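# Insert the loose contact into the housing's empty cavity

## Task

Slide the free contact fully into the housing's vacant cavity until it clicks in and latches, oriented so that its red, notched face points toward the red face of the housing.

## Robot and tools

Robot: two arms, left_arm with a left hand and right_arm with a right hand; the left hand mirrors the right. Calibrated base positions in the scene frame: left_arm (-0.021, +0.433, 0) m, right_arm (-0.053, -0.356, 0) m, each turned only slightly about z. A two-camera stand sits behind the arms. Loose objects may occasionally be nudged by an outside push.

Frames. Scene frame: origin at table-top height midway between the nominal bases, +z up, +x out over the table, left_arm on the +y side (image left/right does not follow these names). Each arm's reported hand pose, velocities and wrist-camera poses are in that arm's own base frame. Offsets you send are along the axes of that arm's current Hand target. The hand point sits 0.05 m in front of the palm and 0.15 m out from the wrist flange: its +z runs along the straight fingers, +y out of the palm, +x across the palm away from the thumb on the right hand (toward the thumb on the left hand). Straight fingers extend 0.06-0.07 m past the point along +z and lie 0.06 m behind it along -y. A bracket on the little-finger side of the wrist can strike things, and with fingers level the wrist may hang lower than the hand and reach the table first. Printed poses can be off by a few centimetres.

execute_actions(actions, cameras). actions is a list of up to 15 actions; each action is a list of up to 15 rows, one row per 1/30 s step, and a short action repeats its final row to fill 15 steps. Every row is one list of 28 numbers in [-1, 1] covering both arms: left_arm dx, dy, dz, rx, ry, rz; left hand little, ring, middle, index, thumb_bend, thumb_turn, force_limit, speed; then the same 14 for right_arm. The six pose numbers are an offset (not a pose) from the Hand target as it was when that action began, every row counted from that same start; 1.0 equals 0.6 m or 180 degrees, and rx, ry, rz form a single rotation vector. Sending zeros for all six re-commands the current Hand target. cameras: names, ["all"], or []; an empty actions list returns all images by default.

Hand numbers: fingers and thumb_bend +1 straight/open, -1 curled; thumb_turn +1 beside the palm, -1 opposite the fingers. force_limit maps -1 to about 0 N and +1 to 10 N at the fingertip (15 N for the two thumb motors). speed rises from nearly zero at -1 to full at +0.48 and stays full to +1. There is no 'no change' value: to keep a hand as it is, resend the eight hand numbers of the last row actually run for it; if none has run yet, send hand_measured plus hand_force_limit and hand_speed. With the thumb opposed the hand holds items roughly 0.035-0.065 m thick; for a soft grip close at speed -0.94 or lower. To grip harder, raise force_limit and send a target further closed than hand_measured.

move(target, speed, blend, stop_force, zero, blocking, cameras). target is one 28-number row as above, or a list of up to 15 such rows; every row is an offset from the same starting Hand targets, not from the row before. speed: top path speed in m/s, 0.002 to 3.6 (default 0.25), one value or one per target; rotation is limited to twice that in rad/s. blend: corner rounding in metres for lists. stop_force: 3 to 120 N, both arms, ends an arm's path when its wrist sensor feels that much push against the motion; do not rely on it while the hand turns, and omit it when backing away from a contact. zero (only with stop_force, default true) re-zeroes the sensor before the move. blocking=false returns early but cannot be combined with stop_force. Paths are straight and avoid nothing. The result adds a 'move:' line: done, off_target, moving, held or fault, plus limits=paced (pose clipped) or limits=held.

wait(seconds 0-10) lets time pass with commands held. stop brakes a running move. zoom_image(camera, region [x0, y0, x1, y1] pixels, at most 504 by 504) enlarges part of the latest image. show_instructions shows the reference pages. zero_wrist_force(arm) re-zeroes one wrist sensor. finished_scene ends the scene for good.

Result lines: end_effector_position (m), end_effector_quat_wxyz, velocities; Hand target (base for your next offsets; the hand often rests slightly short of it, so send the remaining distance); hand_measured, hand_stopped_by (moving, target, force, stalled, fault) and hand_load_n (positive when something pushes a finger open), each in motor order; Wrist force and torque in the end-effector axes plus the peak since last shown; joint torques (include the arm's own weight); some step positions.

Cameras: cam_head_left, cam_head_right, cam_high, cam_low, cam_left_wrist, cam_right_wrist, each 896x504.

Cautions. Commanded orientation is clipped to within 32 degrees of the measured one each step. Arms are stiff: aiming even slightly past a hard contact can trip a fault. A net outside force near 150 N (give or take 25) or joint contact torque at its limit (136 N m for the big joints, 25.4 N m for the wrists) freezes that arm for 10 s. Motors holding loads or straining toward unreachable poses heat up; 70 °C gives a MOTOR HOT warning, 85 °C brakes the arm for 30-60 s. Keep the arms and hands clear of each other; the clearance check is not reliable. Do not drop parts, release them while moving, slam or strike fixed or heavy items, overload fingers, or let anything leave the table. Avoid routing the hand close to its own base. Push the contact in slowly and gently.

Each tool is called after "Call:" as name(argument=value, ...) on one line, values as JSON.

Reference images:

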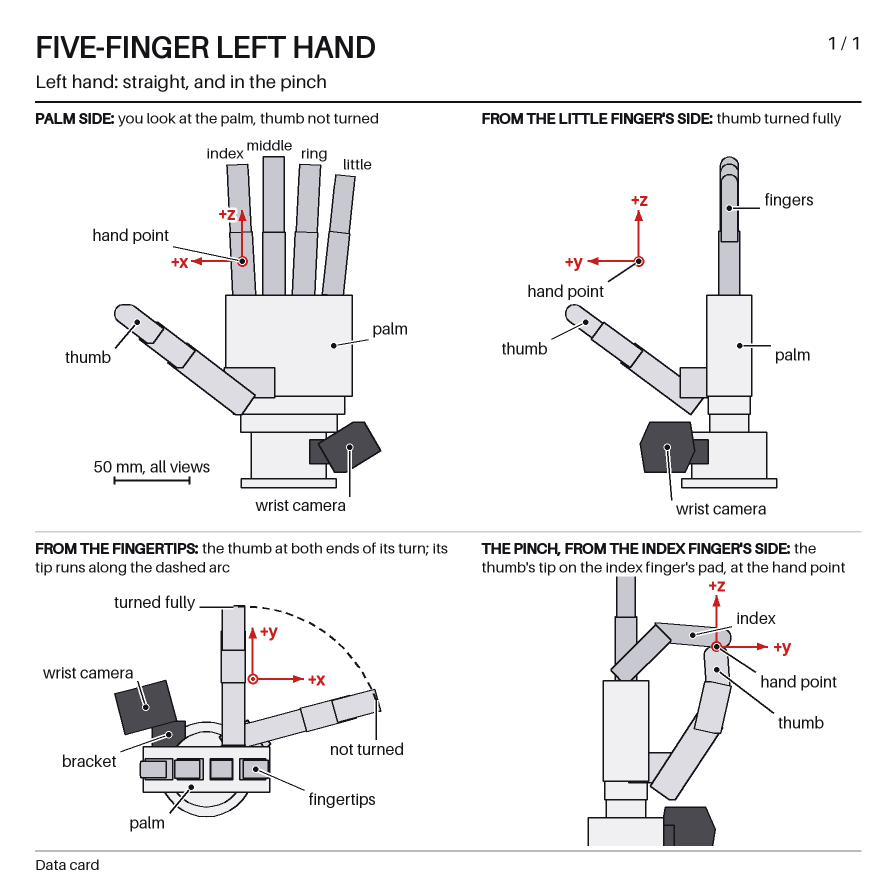

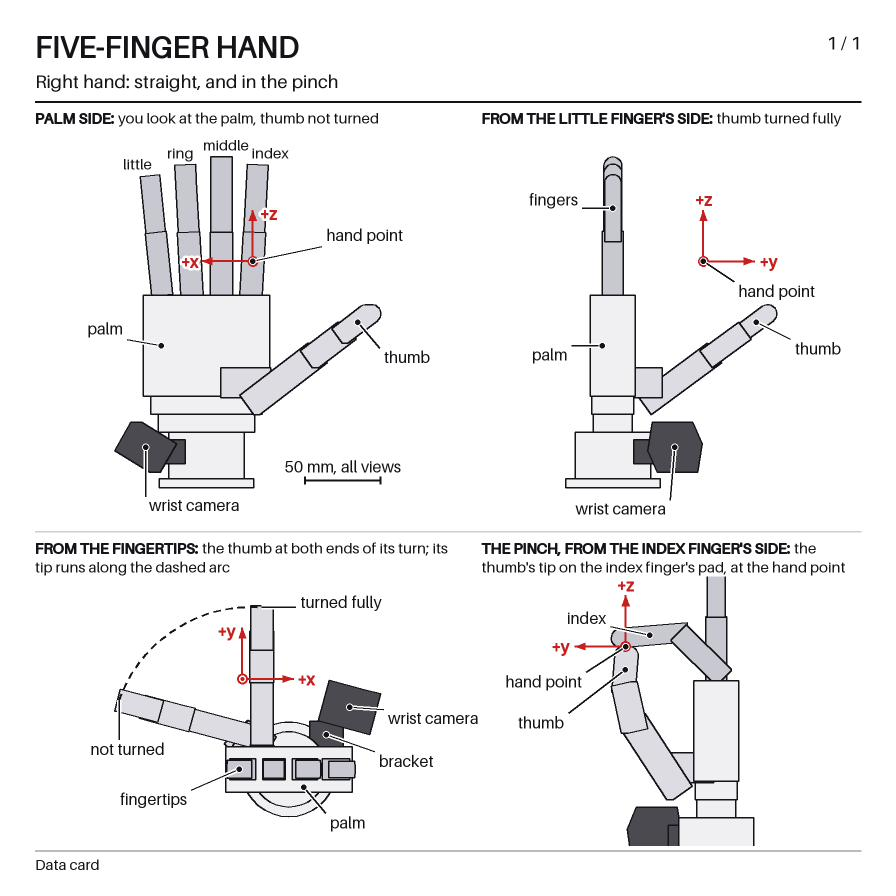

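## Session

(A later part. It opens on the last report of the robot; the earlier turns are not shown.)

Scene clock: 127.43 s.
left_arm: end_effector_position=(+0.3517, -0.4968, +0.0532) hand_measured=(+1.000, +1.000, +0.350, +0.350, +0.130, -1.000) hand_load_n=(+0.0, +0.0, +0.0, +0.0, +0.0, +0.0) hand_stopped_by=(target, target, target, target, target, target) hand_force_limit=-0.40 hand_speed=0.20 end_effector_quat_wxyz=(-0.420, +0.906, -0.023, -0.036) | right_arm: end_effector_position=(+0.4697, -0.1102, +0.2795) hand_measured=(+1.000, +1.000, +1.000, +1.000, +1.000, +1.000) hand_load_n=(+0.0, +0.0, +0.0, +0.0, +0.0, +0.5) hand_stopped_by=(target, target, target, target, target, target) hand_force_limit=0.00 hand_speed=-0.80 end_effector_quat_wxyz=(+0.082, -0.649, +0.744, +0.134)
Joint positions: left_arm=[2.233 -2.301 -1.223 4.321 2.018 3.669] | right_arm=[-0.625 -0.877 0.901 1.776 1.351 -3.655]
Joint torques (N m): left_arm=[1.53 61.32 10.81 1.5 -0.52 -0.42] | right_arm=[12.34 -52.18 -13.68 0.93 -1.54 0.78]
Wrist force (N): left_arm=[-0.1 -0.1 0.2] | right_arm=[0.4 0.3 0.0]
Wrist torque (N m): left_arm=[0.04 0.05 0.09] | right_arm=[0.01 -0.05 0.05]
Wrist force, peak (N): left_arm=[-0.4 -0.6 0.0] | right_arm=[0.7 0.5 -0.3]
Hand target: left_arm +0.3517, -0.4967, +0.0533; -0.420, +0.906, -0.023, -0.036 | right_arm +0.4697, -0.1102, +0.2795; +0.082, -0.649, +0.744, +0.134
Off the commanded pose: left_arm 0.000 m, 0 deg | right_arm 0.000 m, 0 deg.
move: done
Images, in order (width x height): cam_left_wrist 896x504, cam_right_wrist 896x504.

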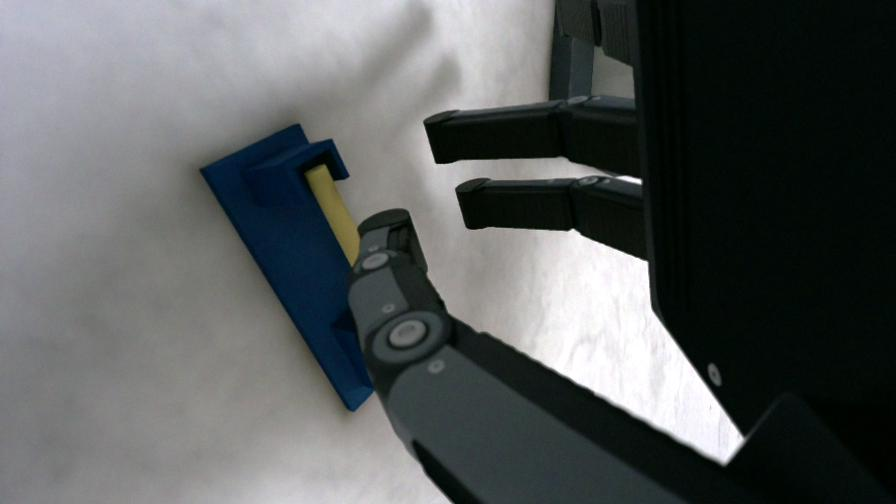

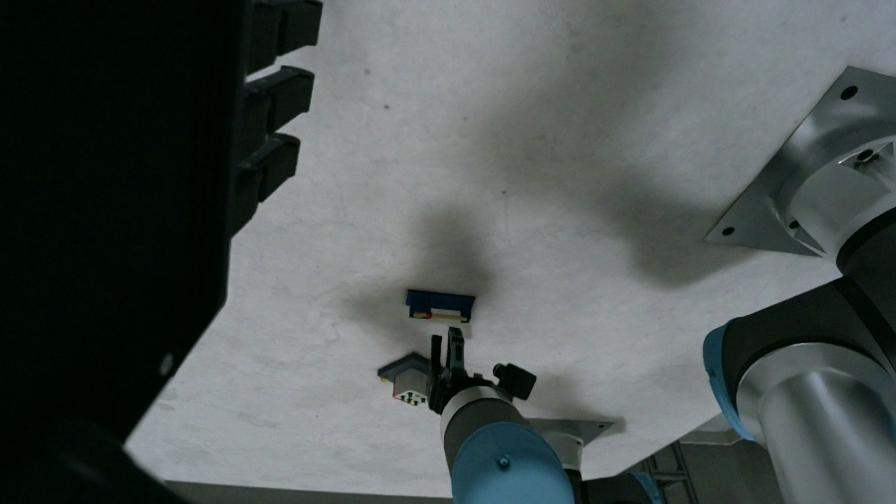

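Call:
move(target=[0.0058,0.0108,0,0,0,0,1,1,0.35,0.35,0.13,-1,-0.4,0.2,0,0,0,0,0,0,1,1,1,1,1,1,0,-0.8], speed=0.05, cameras=["cam_left_wrist","cam_right_wrist"])

Call:
zoom_image(camera="cam_left_wrist", region=[220, 90, 480, 350])

Call:
zoom_image(camera="cam_right_wrist", region=[395, 280, 495, 380])

Scene clock: 131.17 s.
left_arm: end_effector_position=(+0.3548, -0.5010, +0.0480) hand_measured=(+1.000, +1.000, +0.350, +0.350, +0.130, -1.000) hand_load_n=(+0.0, +0.0, +0.0, +0.0, +0.0, +0.0) hand_stopped_by=(target, target, target, target, target, target) hand_force_limit=-0.40 hand_speed=0.20 end_effector_quat_wxyz=(-0.420, +0.906, -0.023, -0.036) | right_arm: end_effector_position=(+0.4697, -0.1102, +0.2795) hand_measured=(+1.000, +1.000, +1.000, +1.000, +1.000, +1.000) hand_load_n=(+0.0, +0.0, -0.5, +0.0, +0.0, +0.0) hand_stopped_by=(target, target, target, target, target, target) hand_force_limit=0.00 hand_speed=-0.80 end_effector_quat_wxyz=(+0.082, -0.649, +0.744, +0.134)
Joint positions: left_arm=[2.233 -2.318 -1.207 4.321 2.018 3.669] | right_arm=[-0.625 -0.877 0.901 1.776 1.351 -3.655]
Joint torques (N m): left_arm=[-12 60.95 13.34 2.44 -2.1 -2.13] | right_arm=[11.58 -53.54 -14.48 0.92 -1.57 1.15]
Wrist force (N): left_arm=[0.0 0.1 0.1] | right_arm=[0.5 0.3 0.0]
Wrist torque (N m): left_arm=[0.07 0.03 0.09] | right_arm=[0.02 -0.07 0.06]
Wrist force, peak (N): left_arm=[-0.2 0.0 0.5] | right_arm=[0.8 0.5 -0.1]
Hand target: left_arm +0.3547, -0.5009, +0.0480; -0.420, +0.906, -0.023, -0.036 | right_arm +0.4697, -0.1102, +0.2795; +0.082, -0.649, +0.744, +0.134
Off the commanded pose: left_arm 0.000 m, 0 deg | right_arm 0.000 m, 0 deg.
move: done
Images, in order (width x height): cam_left_wrist 896x504, cam_right_wrist 896x504.

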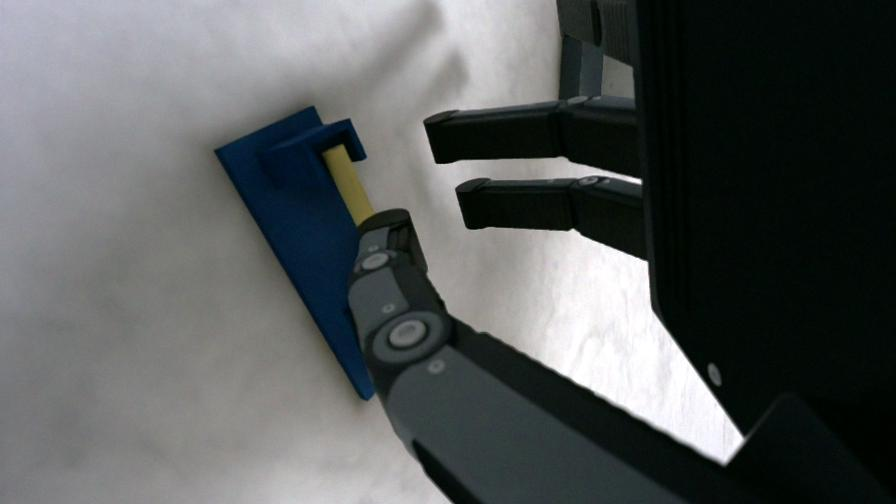

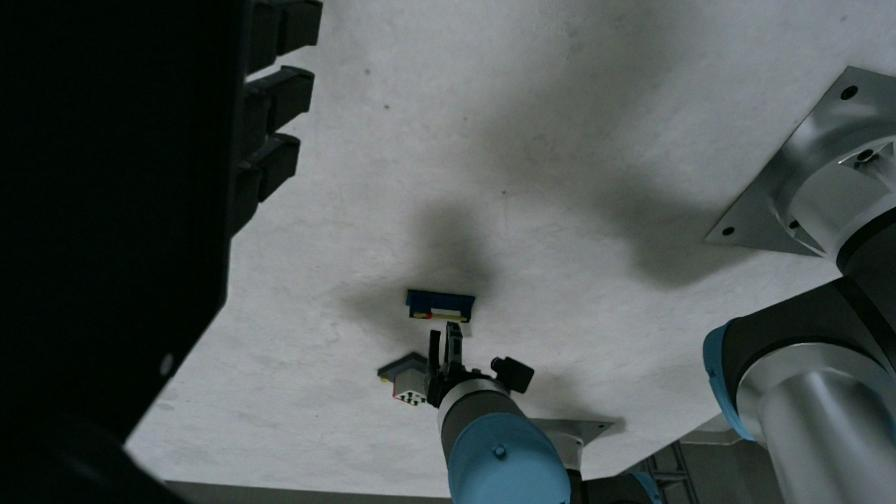

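Scaled by 1.938.

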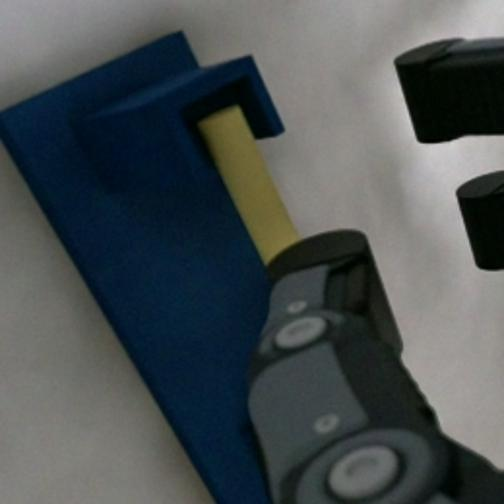

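Scaled by 5.040.

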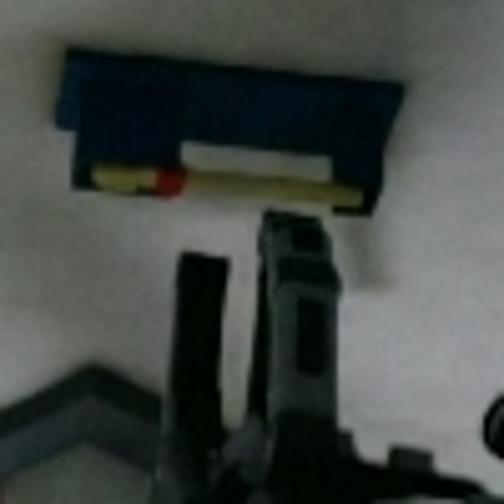

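Call:
move(target=[0.0008,0.0083,0,0,0,0,1,1,0.35,0.35,0.13,-1,-0.4,0.2,0,0,0,0,0,0,1,1,1,1,1,1,0,-0.8], speed=0.03, stop_force=4, cameras=["cam_left_wrist","cam_right_wrist"])

Call:
zoom_image(camera="cam_left_wrist", region=[220, 90, 480, 350])

Call:
zoom_image(camera="cam_right_wrist", region=[395, 280, 495, 380])

Scene clock: 134.50 s.
left_arm: end_effector_position=(+0.3548, -0.5041, +0.0442) hand_measured=(+1.000, +1.000, +0.350, +0.350, +0.130, -1.000) hand_load_n=(+0.0, +0.0, +0.0, +0.0, +0.5, +0.0) hand_stopped_by=(target, target, target, target, target, target) hand_force_limit=-0.40 hand_speed=0.20 end_effector_quat_wxyz=(-0.420, +0.906, -0.023, -0.036) | right_arm: end_effector_position=(+0.4697, -0.1102, +0.2795) hand_measured=(+1.000, +1.000, +1.000, +1.000, +1.000, +1.000) hand_load_n=(+0.0, +0.0, +0.0, +0.0, +0.0, +0.0) hand_stopped_by=(target, target, target, target, target, target) hand_force_limit=0.00 hand_speed=-0.80 end_effector_quat_wxyz=(+0.082, -0.649, +0.744, +0.134)
Joint positions: left_arm=[2.23 -2.329 -1.198 4.322 2.016 3.666] | right_arm=[-0.625 -0.877 0.901 1.776 1.351 -3.655]
Joint torques (N m): left_arm=[3.92 61.6 9.08 1.08 0.78 0.85] | right_arm=[11.63 -52.09 -13.3 1.05 -1.49 1.18]
Wrist force (N): left_arm=[-0.2 0.1 -0.1] | right_arm=[0.2 0.4 -0.2]
Wrist torque (N m): left_arm=[0.08 0.05 0.09] | right_arm=[0.04 -0.03 0.05]
Wrist force, peak (N): left_arm=[-0.3 -0.4 -0.1] | right_arm=[0.7 0.5 -0.5]
Hand target: left_arm +0.3548, -0.5041, +0.0442; -0.420, +0.906, -0.023, -0.036 | right_arm +0.4697, -0.1102, +0.2795; +0.082, -0.649, +0.744, +0.134
Off the commanded pose: left_arm 0.000 m, 0 deg | right_arm 0.000 m, 0 deg.
move: done
Images, in order (width x height): cam_left_wrist 896x504, cam_right_wrist 896x504.

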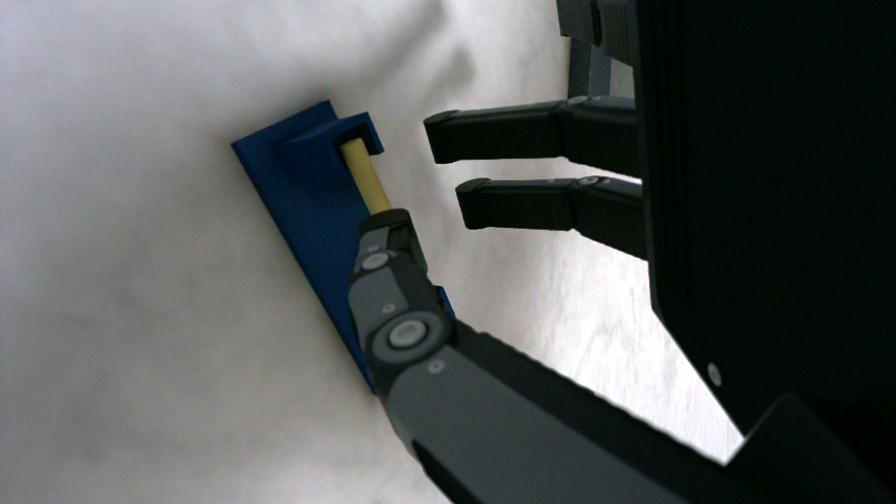

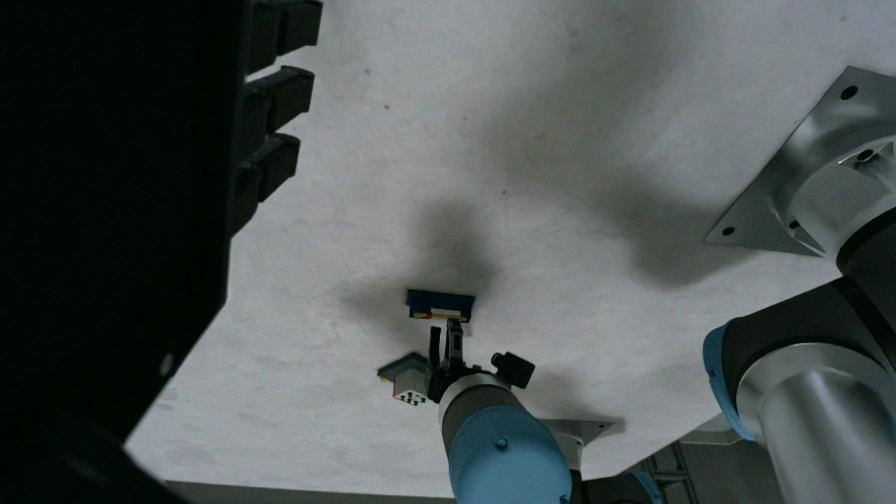

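Scaled by 1.938.

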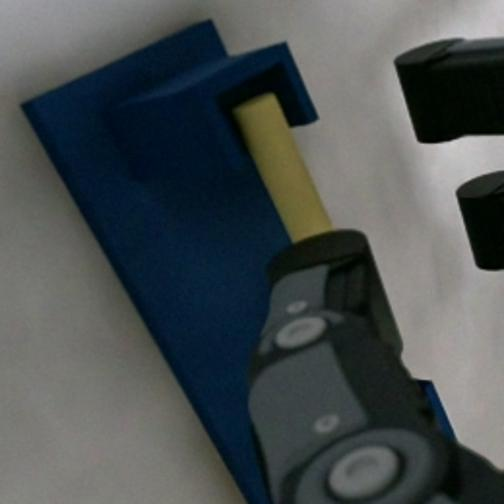

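Scaled by 5.040.

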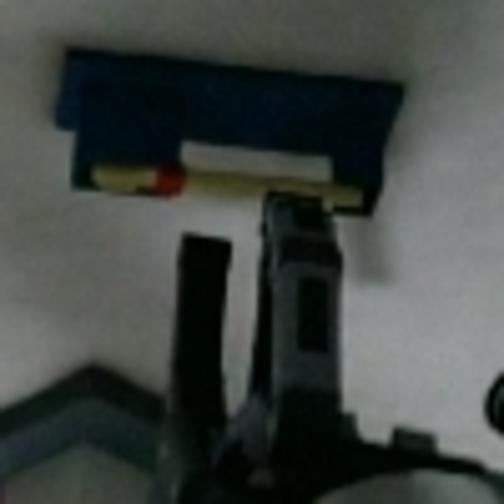

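Call:
move(target=[0.0025,0,0,0,0,0,1,1,0.1,0.1,0.13,-1,-0.6,-0.7,0,0,0,0,0,0,1,1,1,1,1,1,0,-0.8], speed=0.03, cameras=["cam_left_wrist","cam_right_wrist"])

Call:
zoom_image(camera="cam_left_wrist", region=[220, 90, 480, 350])

Call:
zoom_image(camera="cam_right_wrist", region=[395, 280, 495, 380])

Scene clock: 137.37 s.
left_arm: end_effector_position=(+0.3564, -0.5041, +0.0441) hand_measured=(+1.000, +1.000, +0.100, +0.100, +0.130, -1.000) hand_load_n=(+0.0, +0.0, +0.0, +0.0, +0.0, +0.0) hand_stopped_by=(target, target, target, target, target, target) hand_force_limit=-0.60 hand_speed=-0.70 end_effector_quat_wxyz=(-0.420, +0.906, -0.023, -0.036) | right_arm: end_effector_position=(+0.4697, -0.1102, +0.2795) hand_measured=(+1.000, +1.000, +1.000, +1.000, +1.000, +1.000) hand_load_n=(+0.0, -0.5, +0.0, +0.0, +0.0, +0.0) hand_stopped_by=(target, target, target, target, target, target) hand_force_limit=0.00 hand_speed=-0.80 end_effector_quat_wxyz=(+0.082, -0.649, +0.744, +0.134)
Joint positions: left_arm=[2.232 -2.331 -1.196 4.322 2.018 3.668] | right_arm=[-0.625 -0.877 0.901 1.776 1.351 -3.655]
Joint torques (N m): left_arm=[9.39 47.26 25.93 -1.79 2.57 1.85] | right_arm=[11.81 -53.42 -13.27 0.89 -1.57 1.13]
Wrist force (N): left_arm=[-0.2 -0.2 0.0] | right_arm=[0.2 0.3 -0.2]
Wrist torque (N m): left_arm=[0.03 0.05 -0.09] | right_arm=[0.02 -0.01 0.04]
Wrist force, peak (N): left_arm=[-0.2 -0.4 0.0] | right_arm=[0.7 0.6 0.0]
Hand target: left_arm +0.3563, -0.5041, +0.0441; -0.420, +0.906, -0.023, -0.036 | right_arm +0.4697, -0.1102, +0.2795; +0.082, -0.649, +0.744, +0.134
Off the commanded pose: left_arm 0.000 m, 0 deg | right_arm 0.000 m, 0 deg.
move: done
Images, in order (width x height): cam_left_wrist 896x504, cam_right_wrist 896x504.

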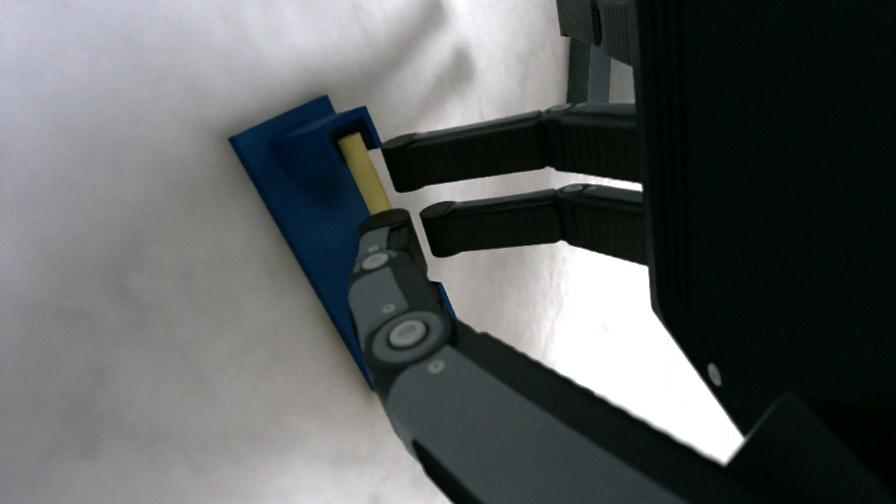

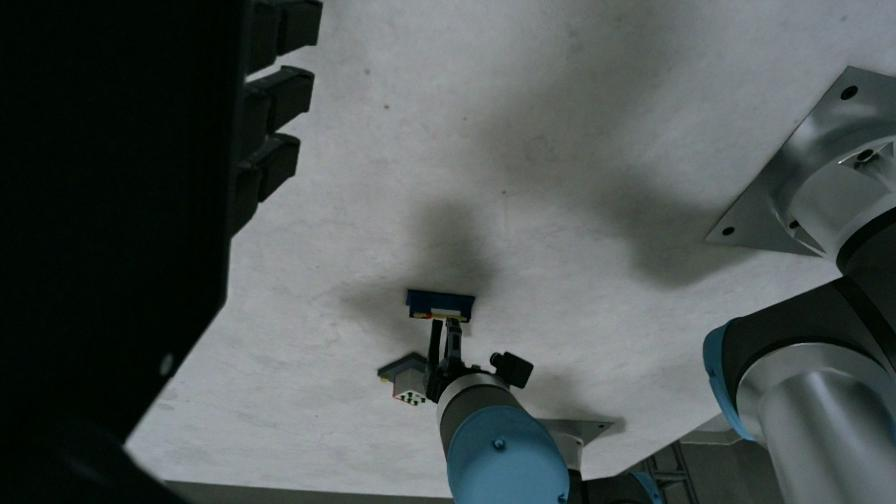

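Scaled by 1.938.

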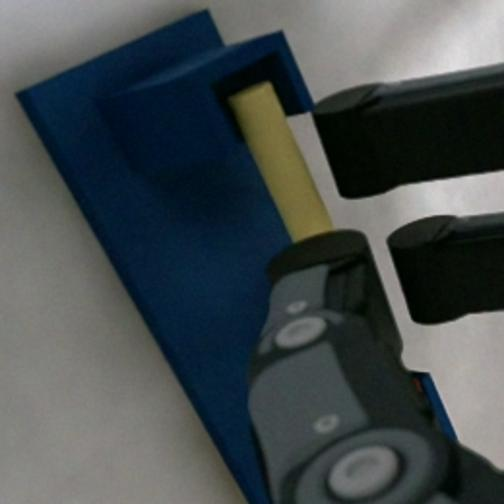

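Scaled by 5.040.

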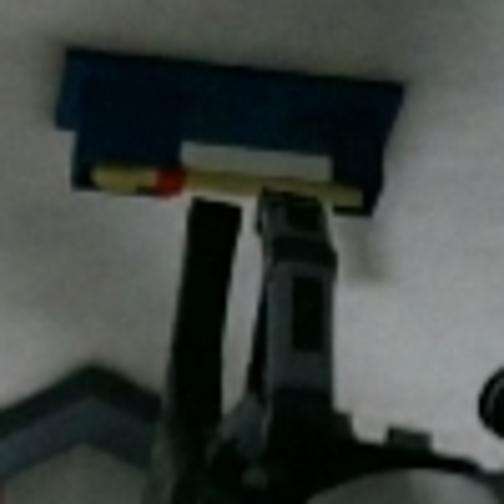

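Call:
move(target=[0,0,0,0,0,0,1,1,-0.1,-0.1,0.13,-1,-0.6,-0.9,0,0,0,0,0,0,1,1,1,1,1,1,0,-0.8], speed=0.03, cameras=["cam_left_wrist","cam_right_wrist"])

Call:
zoom_image(camera="cam_left_wrist", region=[220, 90, 480, 350])

Call:
zoom_image(camera="cam_right_wrist", region=[395, 280, 495, 380])

Scene clock: 139.50 s.
left_arm: end_effector_position=(+0.3563, -0.5041, +0.0441) hand_measured=(+1.000, +1.000, -0.038, -0.074, +0.130, -1.000) hand_load_n=(+0.0, +0.0, +5.0, +5.0, +0.0, +0.0) hand_stopped_by=(target, target, force, force, target, target) hand_force_limit=-0.60 hand_speed=-0.90 end_effector_quat_wxyz=(-0.420, +0.906, -0.023, -0.036) | right_arm: end_effector_position=(+0.4697, -0.1102, +0.2795) hand_measured=(+1.000, +1.000, +1.000, +1.000, +1.000, +1.000) hand_load_n=(+0.0, +0.0, +0.0, +0.0, +0.0, +0.0) hand_stopped_by=(target, target, target, target, target, target) hand_force_limit=0.00 hand_speed=-0.80 end_effector_quat_wxyz=(+0.082, -0.649, +0.744, +0.134)
Joint positions: left_arm=[2.232 -2.331 -1.196 4.322 2.018 3.668] | right_arm=[-0.625 -0.877 0.901 1.776 1.351 -3.655]
Joint torques (N m): left_arm=[-10.17 54.48 13.31 1.75 -1.56 -1.54] | right_arm=[11.76 -52.68 -12.32 0.78 -1.57 1.21]
Wrist force (N): left_arm=[-1.2 -4.5 6.0] | right_arm=[0.5 0.3 0.1]
Wrist torque (N m): left_arm=[0.19 0.08 -0.08] | right_arm=[0.02 -0.06 0.06]
Wrist force, peak (N): left_arm=[-1.2 -5.4 5.9] | right_arm=[0.4 0.8 -0.3]
Hand target: left_arm +0.3563, -0.5041, +0.0441; -0.420, +0.906, -0.023, -0.036 | right_arm +0.4697, -0.1102, +0.2795; +0.082, -0.649, +0.744, +0.134
Off the commanded pose: left_arm 0.000 m, 0 deg | right_arm 0.000 m, 0 deg.
move: done
Images, in order (width x height): cam_left_wrist 896x504, cam_right_wrist 896x504.

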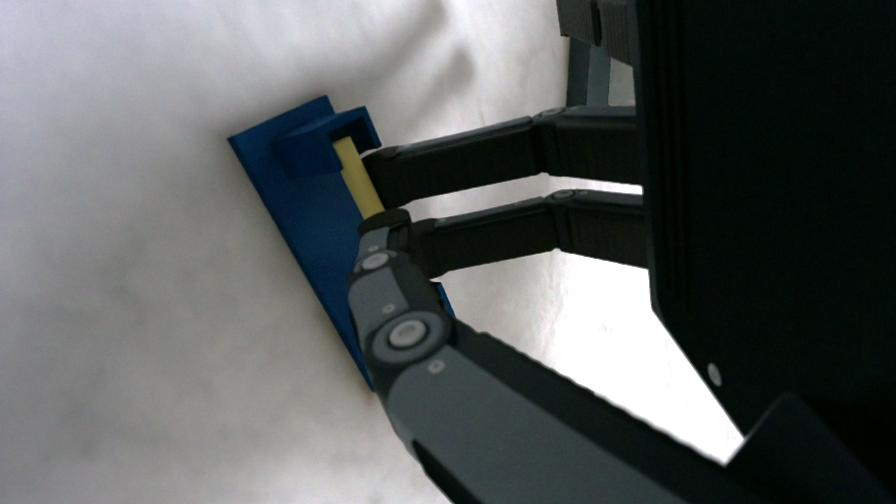

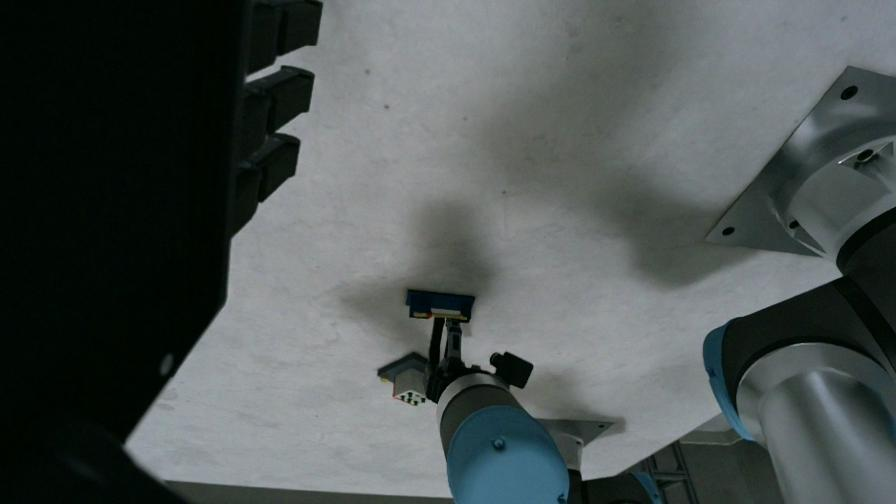

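Scaled by 1.938.

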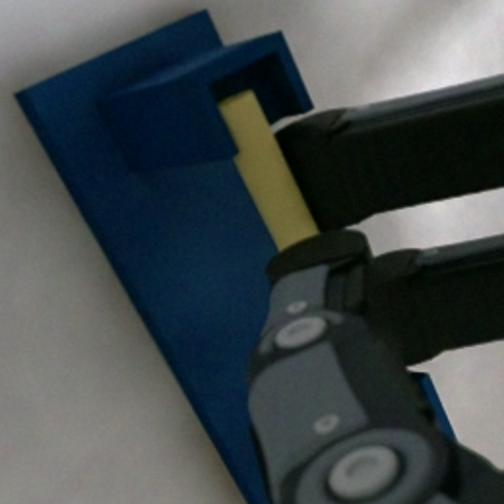

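Scaled by 5.040.

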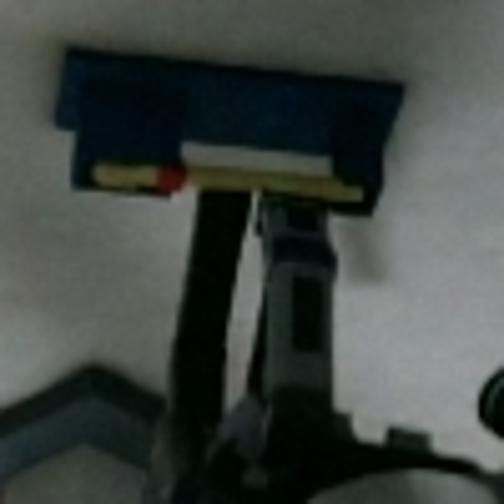

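Call:
move(target=[0,0,0.0067,0,0,0,1,1,-0.1,-0.1,0.13,-1,-0.6,-0.9,0,0,0,0,0,0,1,1,1,1,1,1,0,-0.8], speed=0.02, cameras=["cam_left_wrist"])

Call:
zoom_image(camera="cam_left_wrist", region=[220, 90, 480, 350])

Scene clock: 141.37 s.
left_arm: end_effector_position=(+0.3561, -0.5010, +0.0414) hand_measured=(+1.000, +1.000, -0.038, -0.076, +0.130, -1.000) hand_load_n=(+0.0, +0.0, +0.0, +0.0, +0.0, +0.0) hand_stopped_by=(target, target, force, force, target, target) hand_force_limit=-0.60 hand_speed=-0.90 end_effector_quat_wxyz=(-0.420, +0.906, -0.023, -0.036) | right_arm: end_effector_position=(+0.4697, -0.1102, +0.2795) hand_measured=(+1.000, +1.000, +1.000, +1.000, +1.000, +1.000) hand_load_n=(+0.0, +0.0, +0.0, +0.0, +0.0, +0.0) hand_stopped_by=(target, target, target, target, target, target) hand_force_limit=0.00 hand_speed=-0.80 end_effector_quat_wxyz=(+0.082, -0.649, +0.744, +0.134)
Joint positions: left_arm=[2.235 -2.326 -1.211 4.334 2.019 3.67] | right_arm=[-0.625 -0.877 0.901 1.776 1.351 -3.655]
Joint torques (N m): left_arm=[9.6 55.14 25.58 0.42 2.48 1.7] | right_arm=[11.26 -52 -13.36 0.87 -1.54 1.16]
Wrist force (N): left_arm=[0.1 -0.3 0.1] | right_arm=[0.6 0.3 -0.1]
Wrist torque (N m): left_arm=[0.02 0.01 -0.07] | right_arm=[0.02 -0.08 0.06]
Wrist force, peak (N): left_arm=[-1.3 -5.4 5.8] | right_arm=[0.8 0.5 -0.2]
Hand target: left_arm +0.3561, -0.5010, +0.0415; -0.420, +0.906, -0.023, -0.036 | right_arm +0.4697, -0.1102, +0.2795; +0.082, -0.649, +0.744, +0.134
Off the commanded pose: left_arm 0.000 m, 0 deg | right_arm 0.000 m, 0 deg.
move: done
Images, in order (width x height): cam_left_wrist 896x504.

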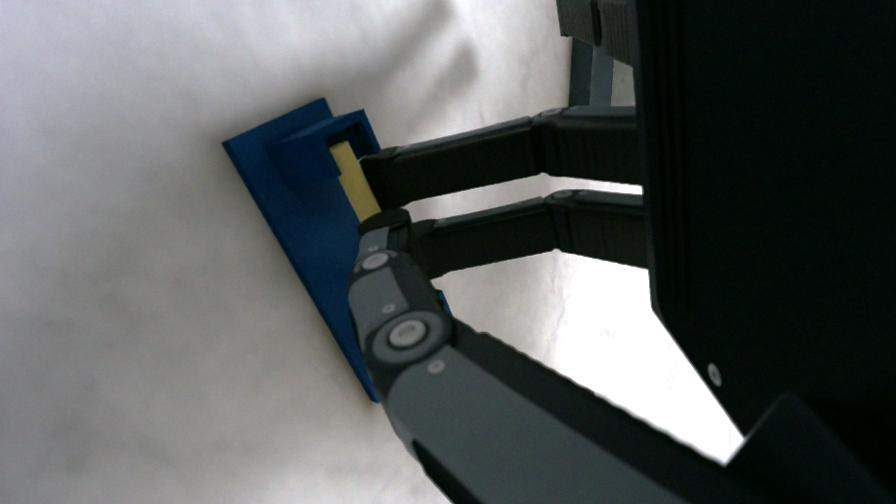

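Scaled by 1.938.

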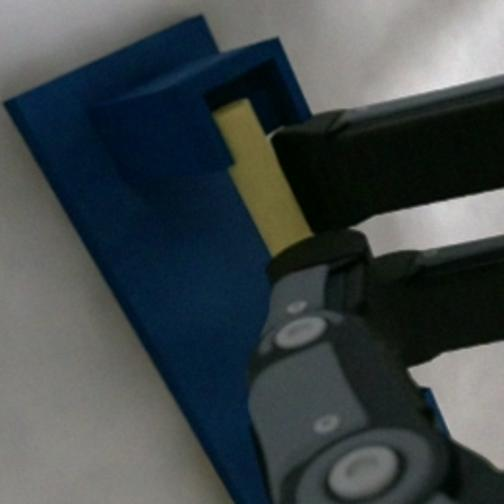

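Call:
move(target=[0,0.0067,0,0,0,0,1,1,-0.1,-0.1,0.13,-1,-0.6,-0.9,0,0,0,0,0,0,1,1,1,1,1,1,0,-0.8], speed=0.02, cameras=["cam_left_wrist"])

Call:
zoom_image(camera="cam_left_wrist", region=[220, 90, 480, 350])

Scene clock: 143.13 s.
left_arm: end_effector_position=(+0.3559, -0.5037, +0.0384) hand_measured=(+1.000, +1.000, -0.038, -0.074, +0.130, -1.000) hand_load_n=(-0.5, +0.0, +0.0, +9.5, +0.0, +0.0) hand_stopped_by=(target, target, force, force, target, target) hand_force_limit=-0.60 hand_speed=-0.90 end_effector_quat_wxyz=(-0.420, +0.906, -0.023, -0.036) | right_arm: end_effector_position=(+0.4697, -0.1102, +0.2795) hand_measured=(+1.000, +1.000, +1.000, +1.000, +1.000, +1.000) hand_load_n=(+0.0, +0.0, +0.0, +0.0, +0.0, +0.0) hand_stopped_by=(target, target, target, target, target, target) hand_force_limit=0.00 hand_speed=-0.80 end_effector_quat_wxyz=(+0.082, -0.649, +0.744, +0.134)
Joint positions: left_arm=[2.232 -2.335 -1.204 4.334 2.017 3.668] | right_arm=[-0.625 -0.877 0.901 1.776 1.351 -3.655]
Joint torques (N m): left_arm=[-11.85 54.43 25.88 5.31 -2.76 -1.49] | right_arm=[9.76 -52.91 -13.2 1 -1.61 1.32]
Wrist force (N): left_arm=[-0.3 -5.9 5.3] | right_arm=[0.6 0.3 0.0]
Wrist torque (N m): left_arm=[0.18 -0.01 0.06] | right_arm=[0.01 -0.08 0.06]
Wrist force, peak (N): left_arm=[-0.2 -6.4 5.4] | right_arm=[0.8 0.4 -0.4]
Hand target: left_arm +0.3559, -0.5036, +0.0384; -0.420, +0.906, -0.023, -0.036 | right_arm +0.4697, -0.1102, +0.2795; +0.082, -0.649, +0.744, +0.134
Off the commanded pose: left_arm 0.000 m, 0 deg | right_arm 0.000 m, 0 deg.
move: done
Images, in order (width x height): cam_left_wrist 896x504.

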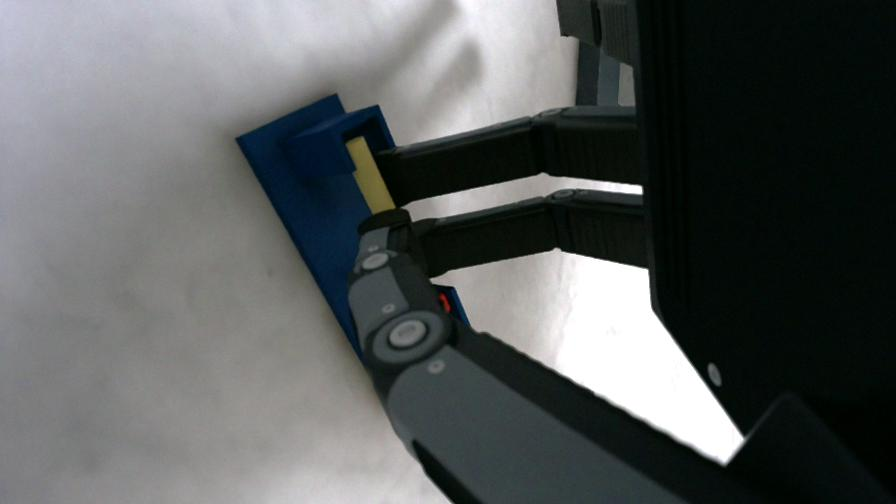

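Scaled by 1.938.

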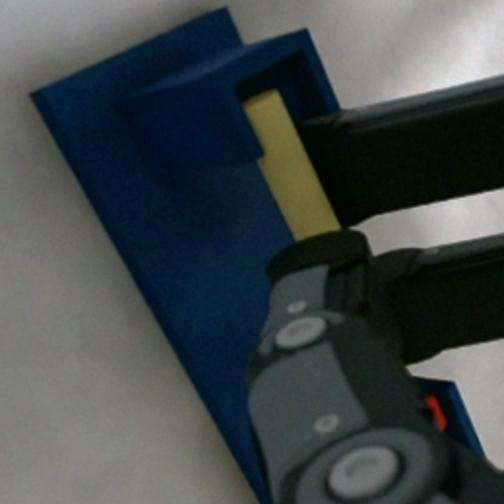

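Call:
move(target=[0,0,0.006,0,0,0,1,1,-0.1,-0.1,0.13,-1,-0.6,-0.9,0,0,0,0,0,0,1,1,1,1,1,1,0,-0.8], speed=0.02, cameras=["cam_left_wrist"])

Call:
zoom_image(camera="cam_left_wrist", region=[220, 90, 480, 350])

Scene clock: 144.60 s.
left_arm: end_effector_position=(+0.3557, -0.5008, +0.0361) hand_measured=(+1.000, +1.000, -0.038, -0.076, +0.130, -1.000) hand_load_n=(+0.0, +0.0, +0.0, +0.0, +0.0, +0.0) hand_stopped_by=(target, target, force, force, target, target) hand_force_limit=-0.60 hand_speed=-0.90 end_effector_quat_wxyz=(-0.420, +0.906, -0.023, -0.036) | right_arm: end_effector_position=(+0.4697, -0.1102, +0.2795) hand_measured=(+1.000, +1.000, +1.000, +1.000, +1.000, +1.000) hand_load_n=(+0.0, +0.0, +0.0, +0.0, -0.5, +0.0) hand_stopped_by=(target, target, target, target, target, target) hand_force_limit=0.00 hand_speed=-0.80 end_effector_quat_wxyz=(+0.082, -0.649, +0.744, +0.134)
Joint positions: left_arm=[2.234 -2.331 -1.218 4.345 2.019 3.669] | right_arm=[-0.625 -0.877 0.901 1.776 1.351 -3.655]
Joint torques (N m): left_arm=[9.86 56.59 23.64 1.36 2.65 1.97] | right_arm=[11.86 -52.84 -12.95 0.99 -1.46 1.26]
Wrist force (N): left_arm=[-0.1 0.0 0.0] | right_arm=[0.5 0.2 -0.2]
Wrist torque (N m): left_arm=[0.07 0.03 -0.09] | right_arm=[0.00 -0.07 0.06]
Wrist force, peak (N): left_arm=[-0.7 -6.4 5.4] | right_arm=[0.9 0.2 -0.2]
Hand target: left_arm +0.3557, -0.5009, +0.0361; -0.420, +0.906, -0.023, -0.036 | right_arm +0.4697, -0.1102, +0.2795; +0.082, -0.649, +0.744, +0.134
Off the commanded pose: left_arm 0.000 m, 0 deg | right_arm 0.000 m, 0 deg.
move: done
Images, in order (width x height): cam_left_wrist 896x504.

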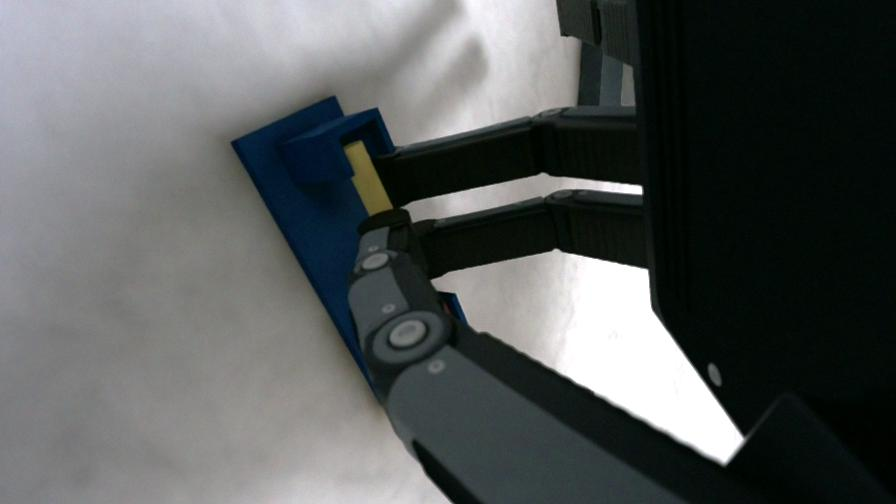

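Scaled by 1.938.

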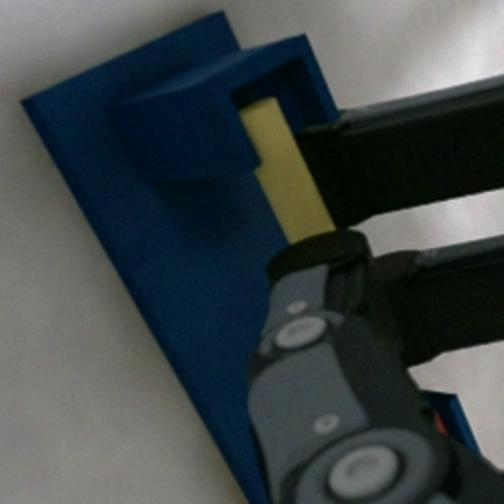

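Call:
move(target=[0,0,0,0,0,0,1,1,-0.3,-0.3,0.13,-1,-0.7,-0.94,0,0,0,0,0,0,1,1,1,1,1,1,0,-0.8], speed=0.02, cameras=["cam_left_wrist","cam_right_wrist"])

Call:
zoom_image(camera="cam_left_wrist", region=[220, 90, 480, 350])

Call:
zoom_image(camera="cam_right_wrist", region=[395, 280, 495, 380])

Scene clock: 146.30 s.
left_arm: end_effector_position=(+0.3557, -0.5009, +0.0361) hand_measured=(+1.000, +1.000, -0.098, -0.108, +0.130, -1.000) hand_load_n=(+0.0, +0.0, +3.0, +2.5, +0.0, +0.0) hand_stopped_by=(target, target, force, force, target, target) hand_force_limit=-0.70 hand_speed=-0.94 end_effector_quat_wxyz=(-0.420, +0.906, -0.023, -0.036) | right_arm: end_effector_position=(+0.4697, -0.1102, +0.2795) hand_measured=(+1.000, +1.000, +1.000, +1.000, +1.000, +1.000) hand_load_n=(+0.0, +0.0, +0.0, +0.0, +0.0, +0.0) hand_stopped_by=(target, target, target, target, target, target) hand_force_limit=0.00 hand_speed=-0.80 end_effector_quat_wxyz=(+0.082, -0.649, +0.744, +0.134)
Joint positions: left_arm=[2.234 -2.331 -1.217 4.345 2.019 3.669] | right_arm=[-0.625 -0.877 0.901 1.776 1.351 -3.655]
Joint torques (N m): left_arm=[-5.23 48.42 29.25 -0.26 -1.69 -1.43] | right_arm=[10.38 -52.67 -13.71 0.91 -1.55 1.12]
Wrist force (N): left_arm=[0.0 -1.7 4.2] | right_arm=[0.6 0.4 -0.3]
Wrist torque (N m): left_arm=[0.12 0.08 -0.08] | right_arm=[0.04 -0.07 0.07]
Wrist force, peak (N): left_arm=[0.1 -1.7 4.8] | right_arm=[0.8 0.5 -0.3]
Hand target: left_arm +0.3557, -0.5009, +0.0361; -0.420, +0.906, -0.023, -0.036 | right_arm +0.4697, -0.1102, +0.2795; +0.082, -0.649, +0.744, +0.134
Off the commanded pose: left_arm 0.000 m, 0 deg | right_arm 0.000 m, 0 deg.
move: done
Images, in order (width x height): cam_left_wrist 896x504, cam_right_wrist 896x504.

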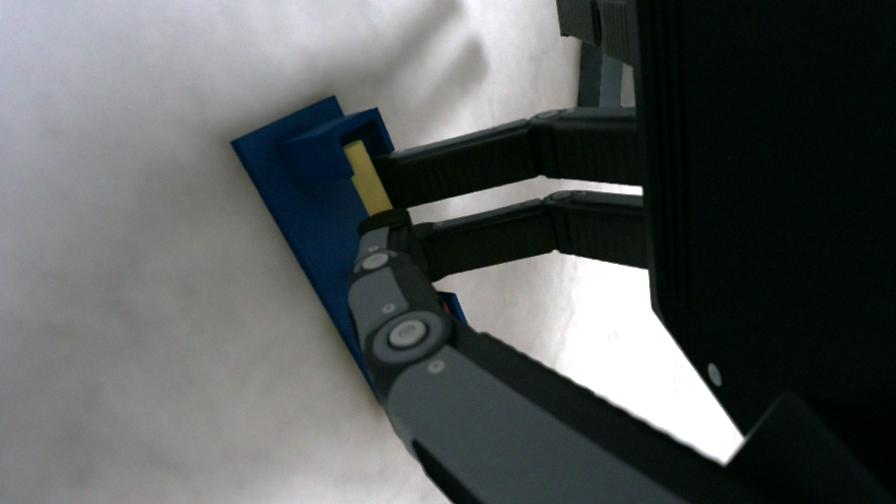

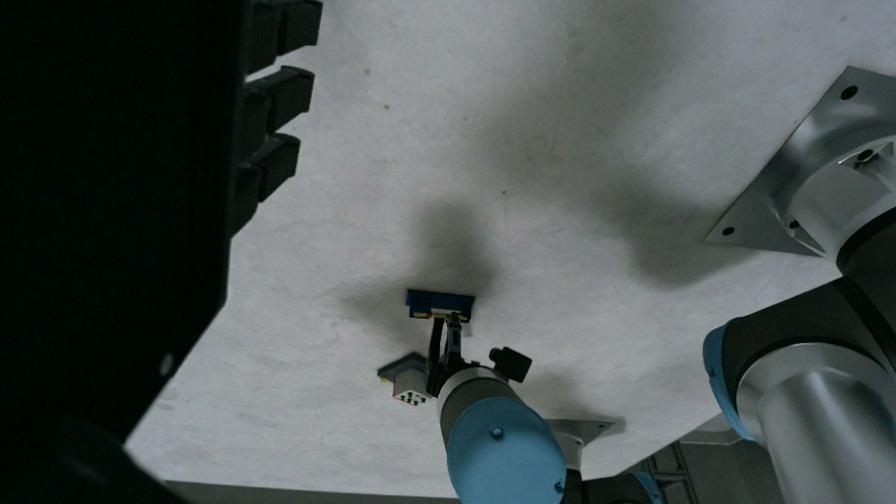

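Scaled by 1.938.

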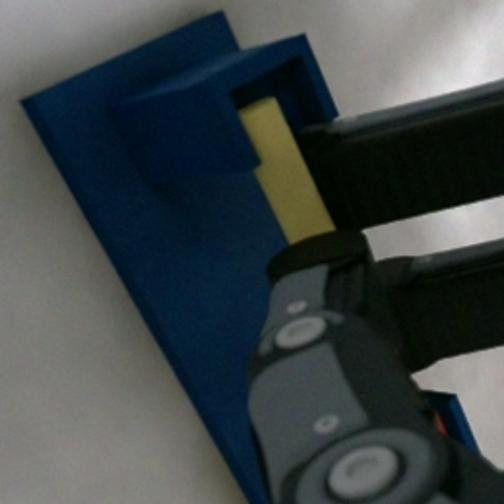

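Scaled by 5.040.

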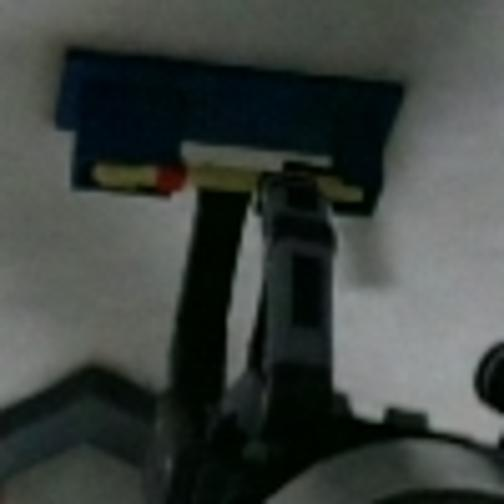

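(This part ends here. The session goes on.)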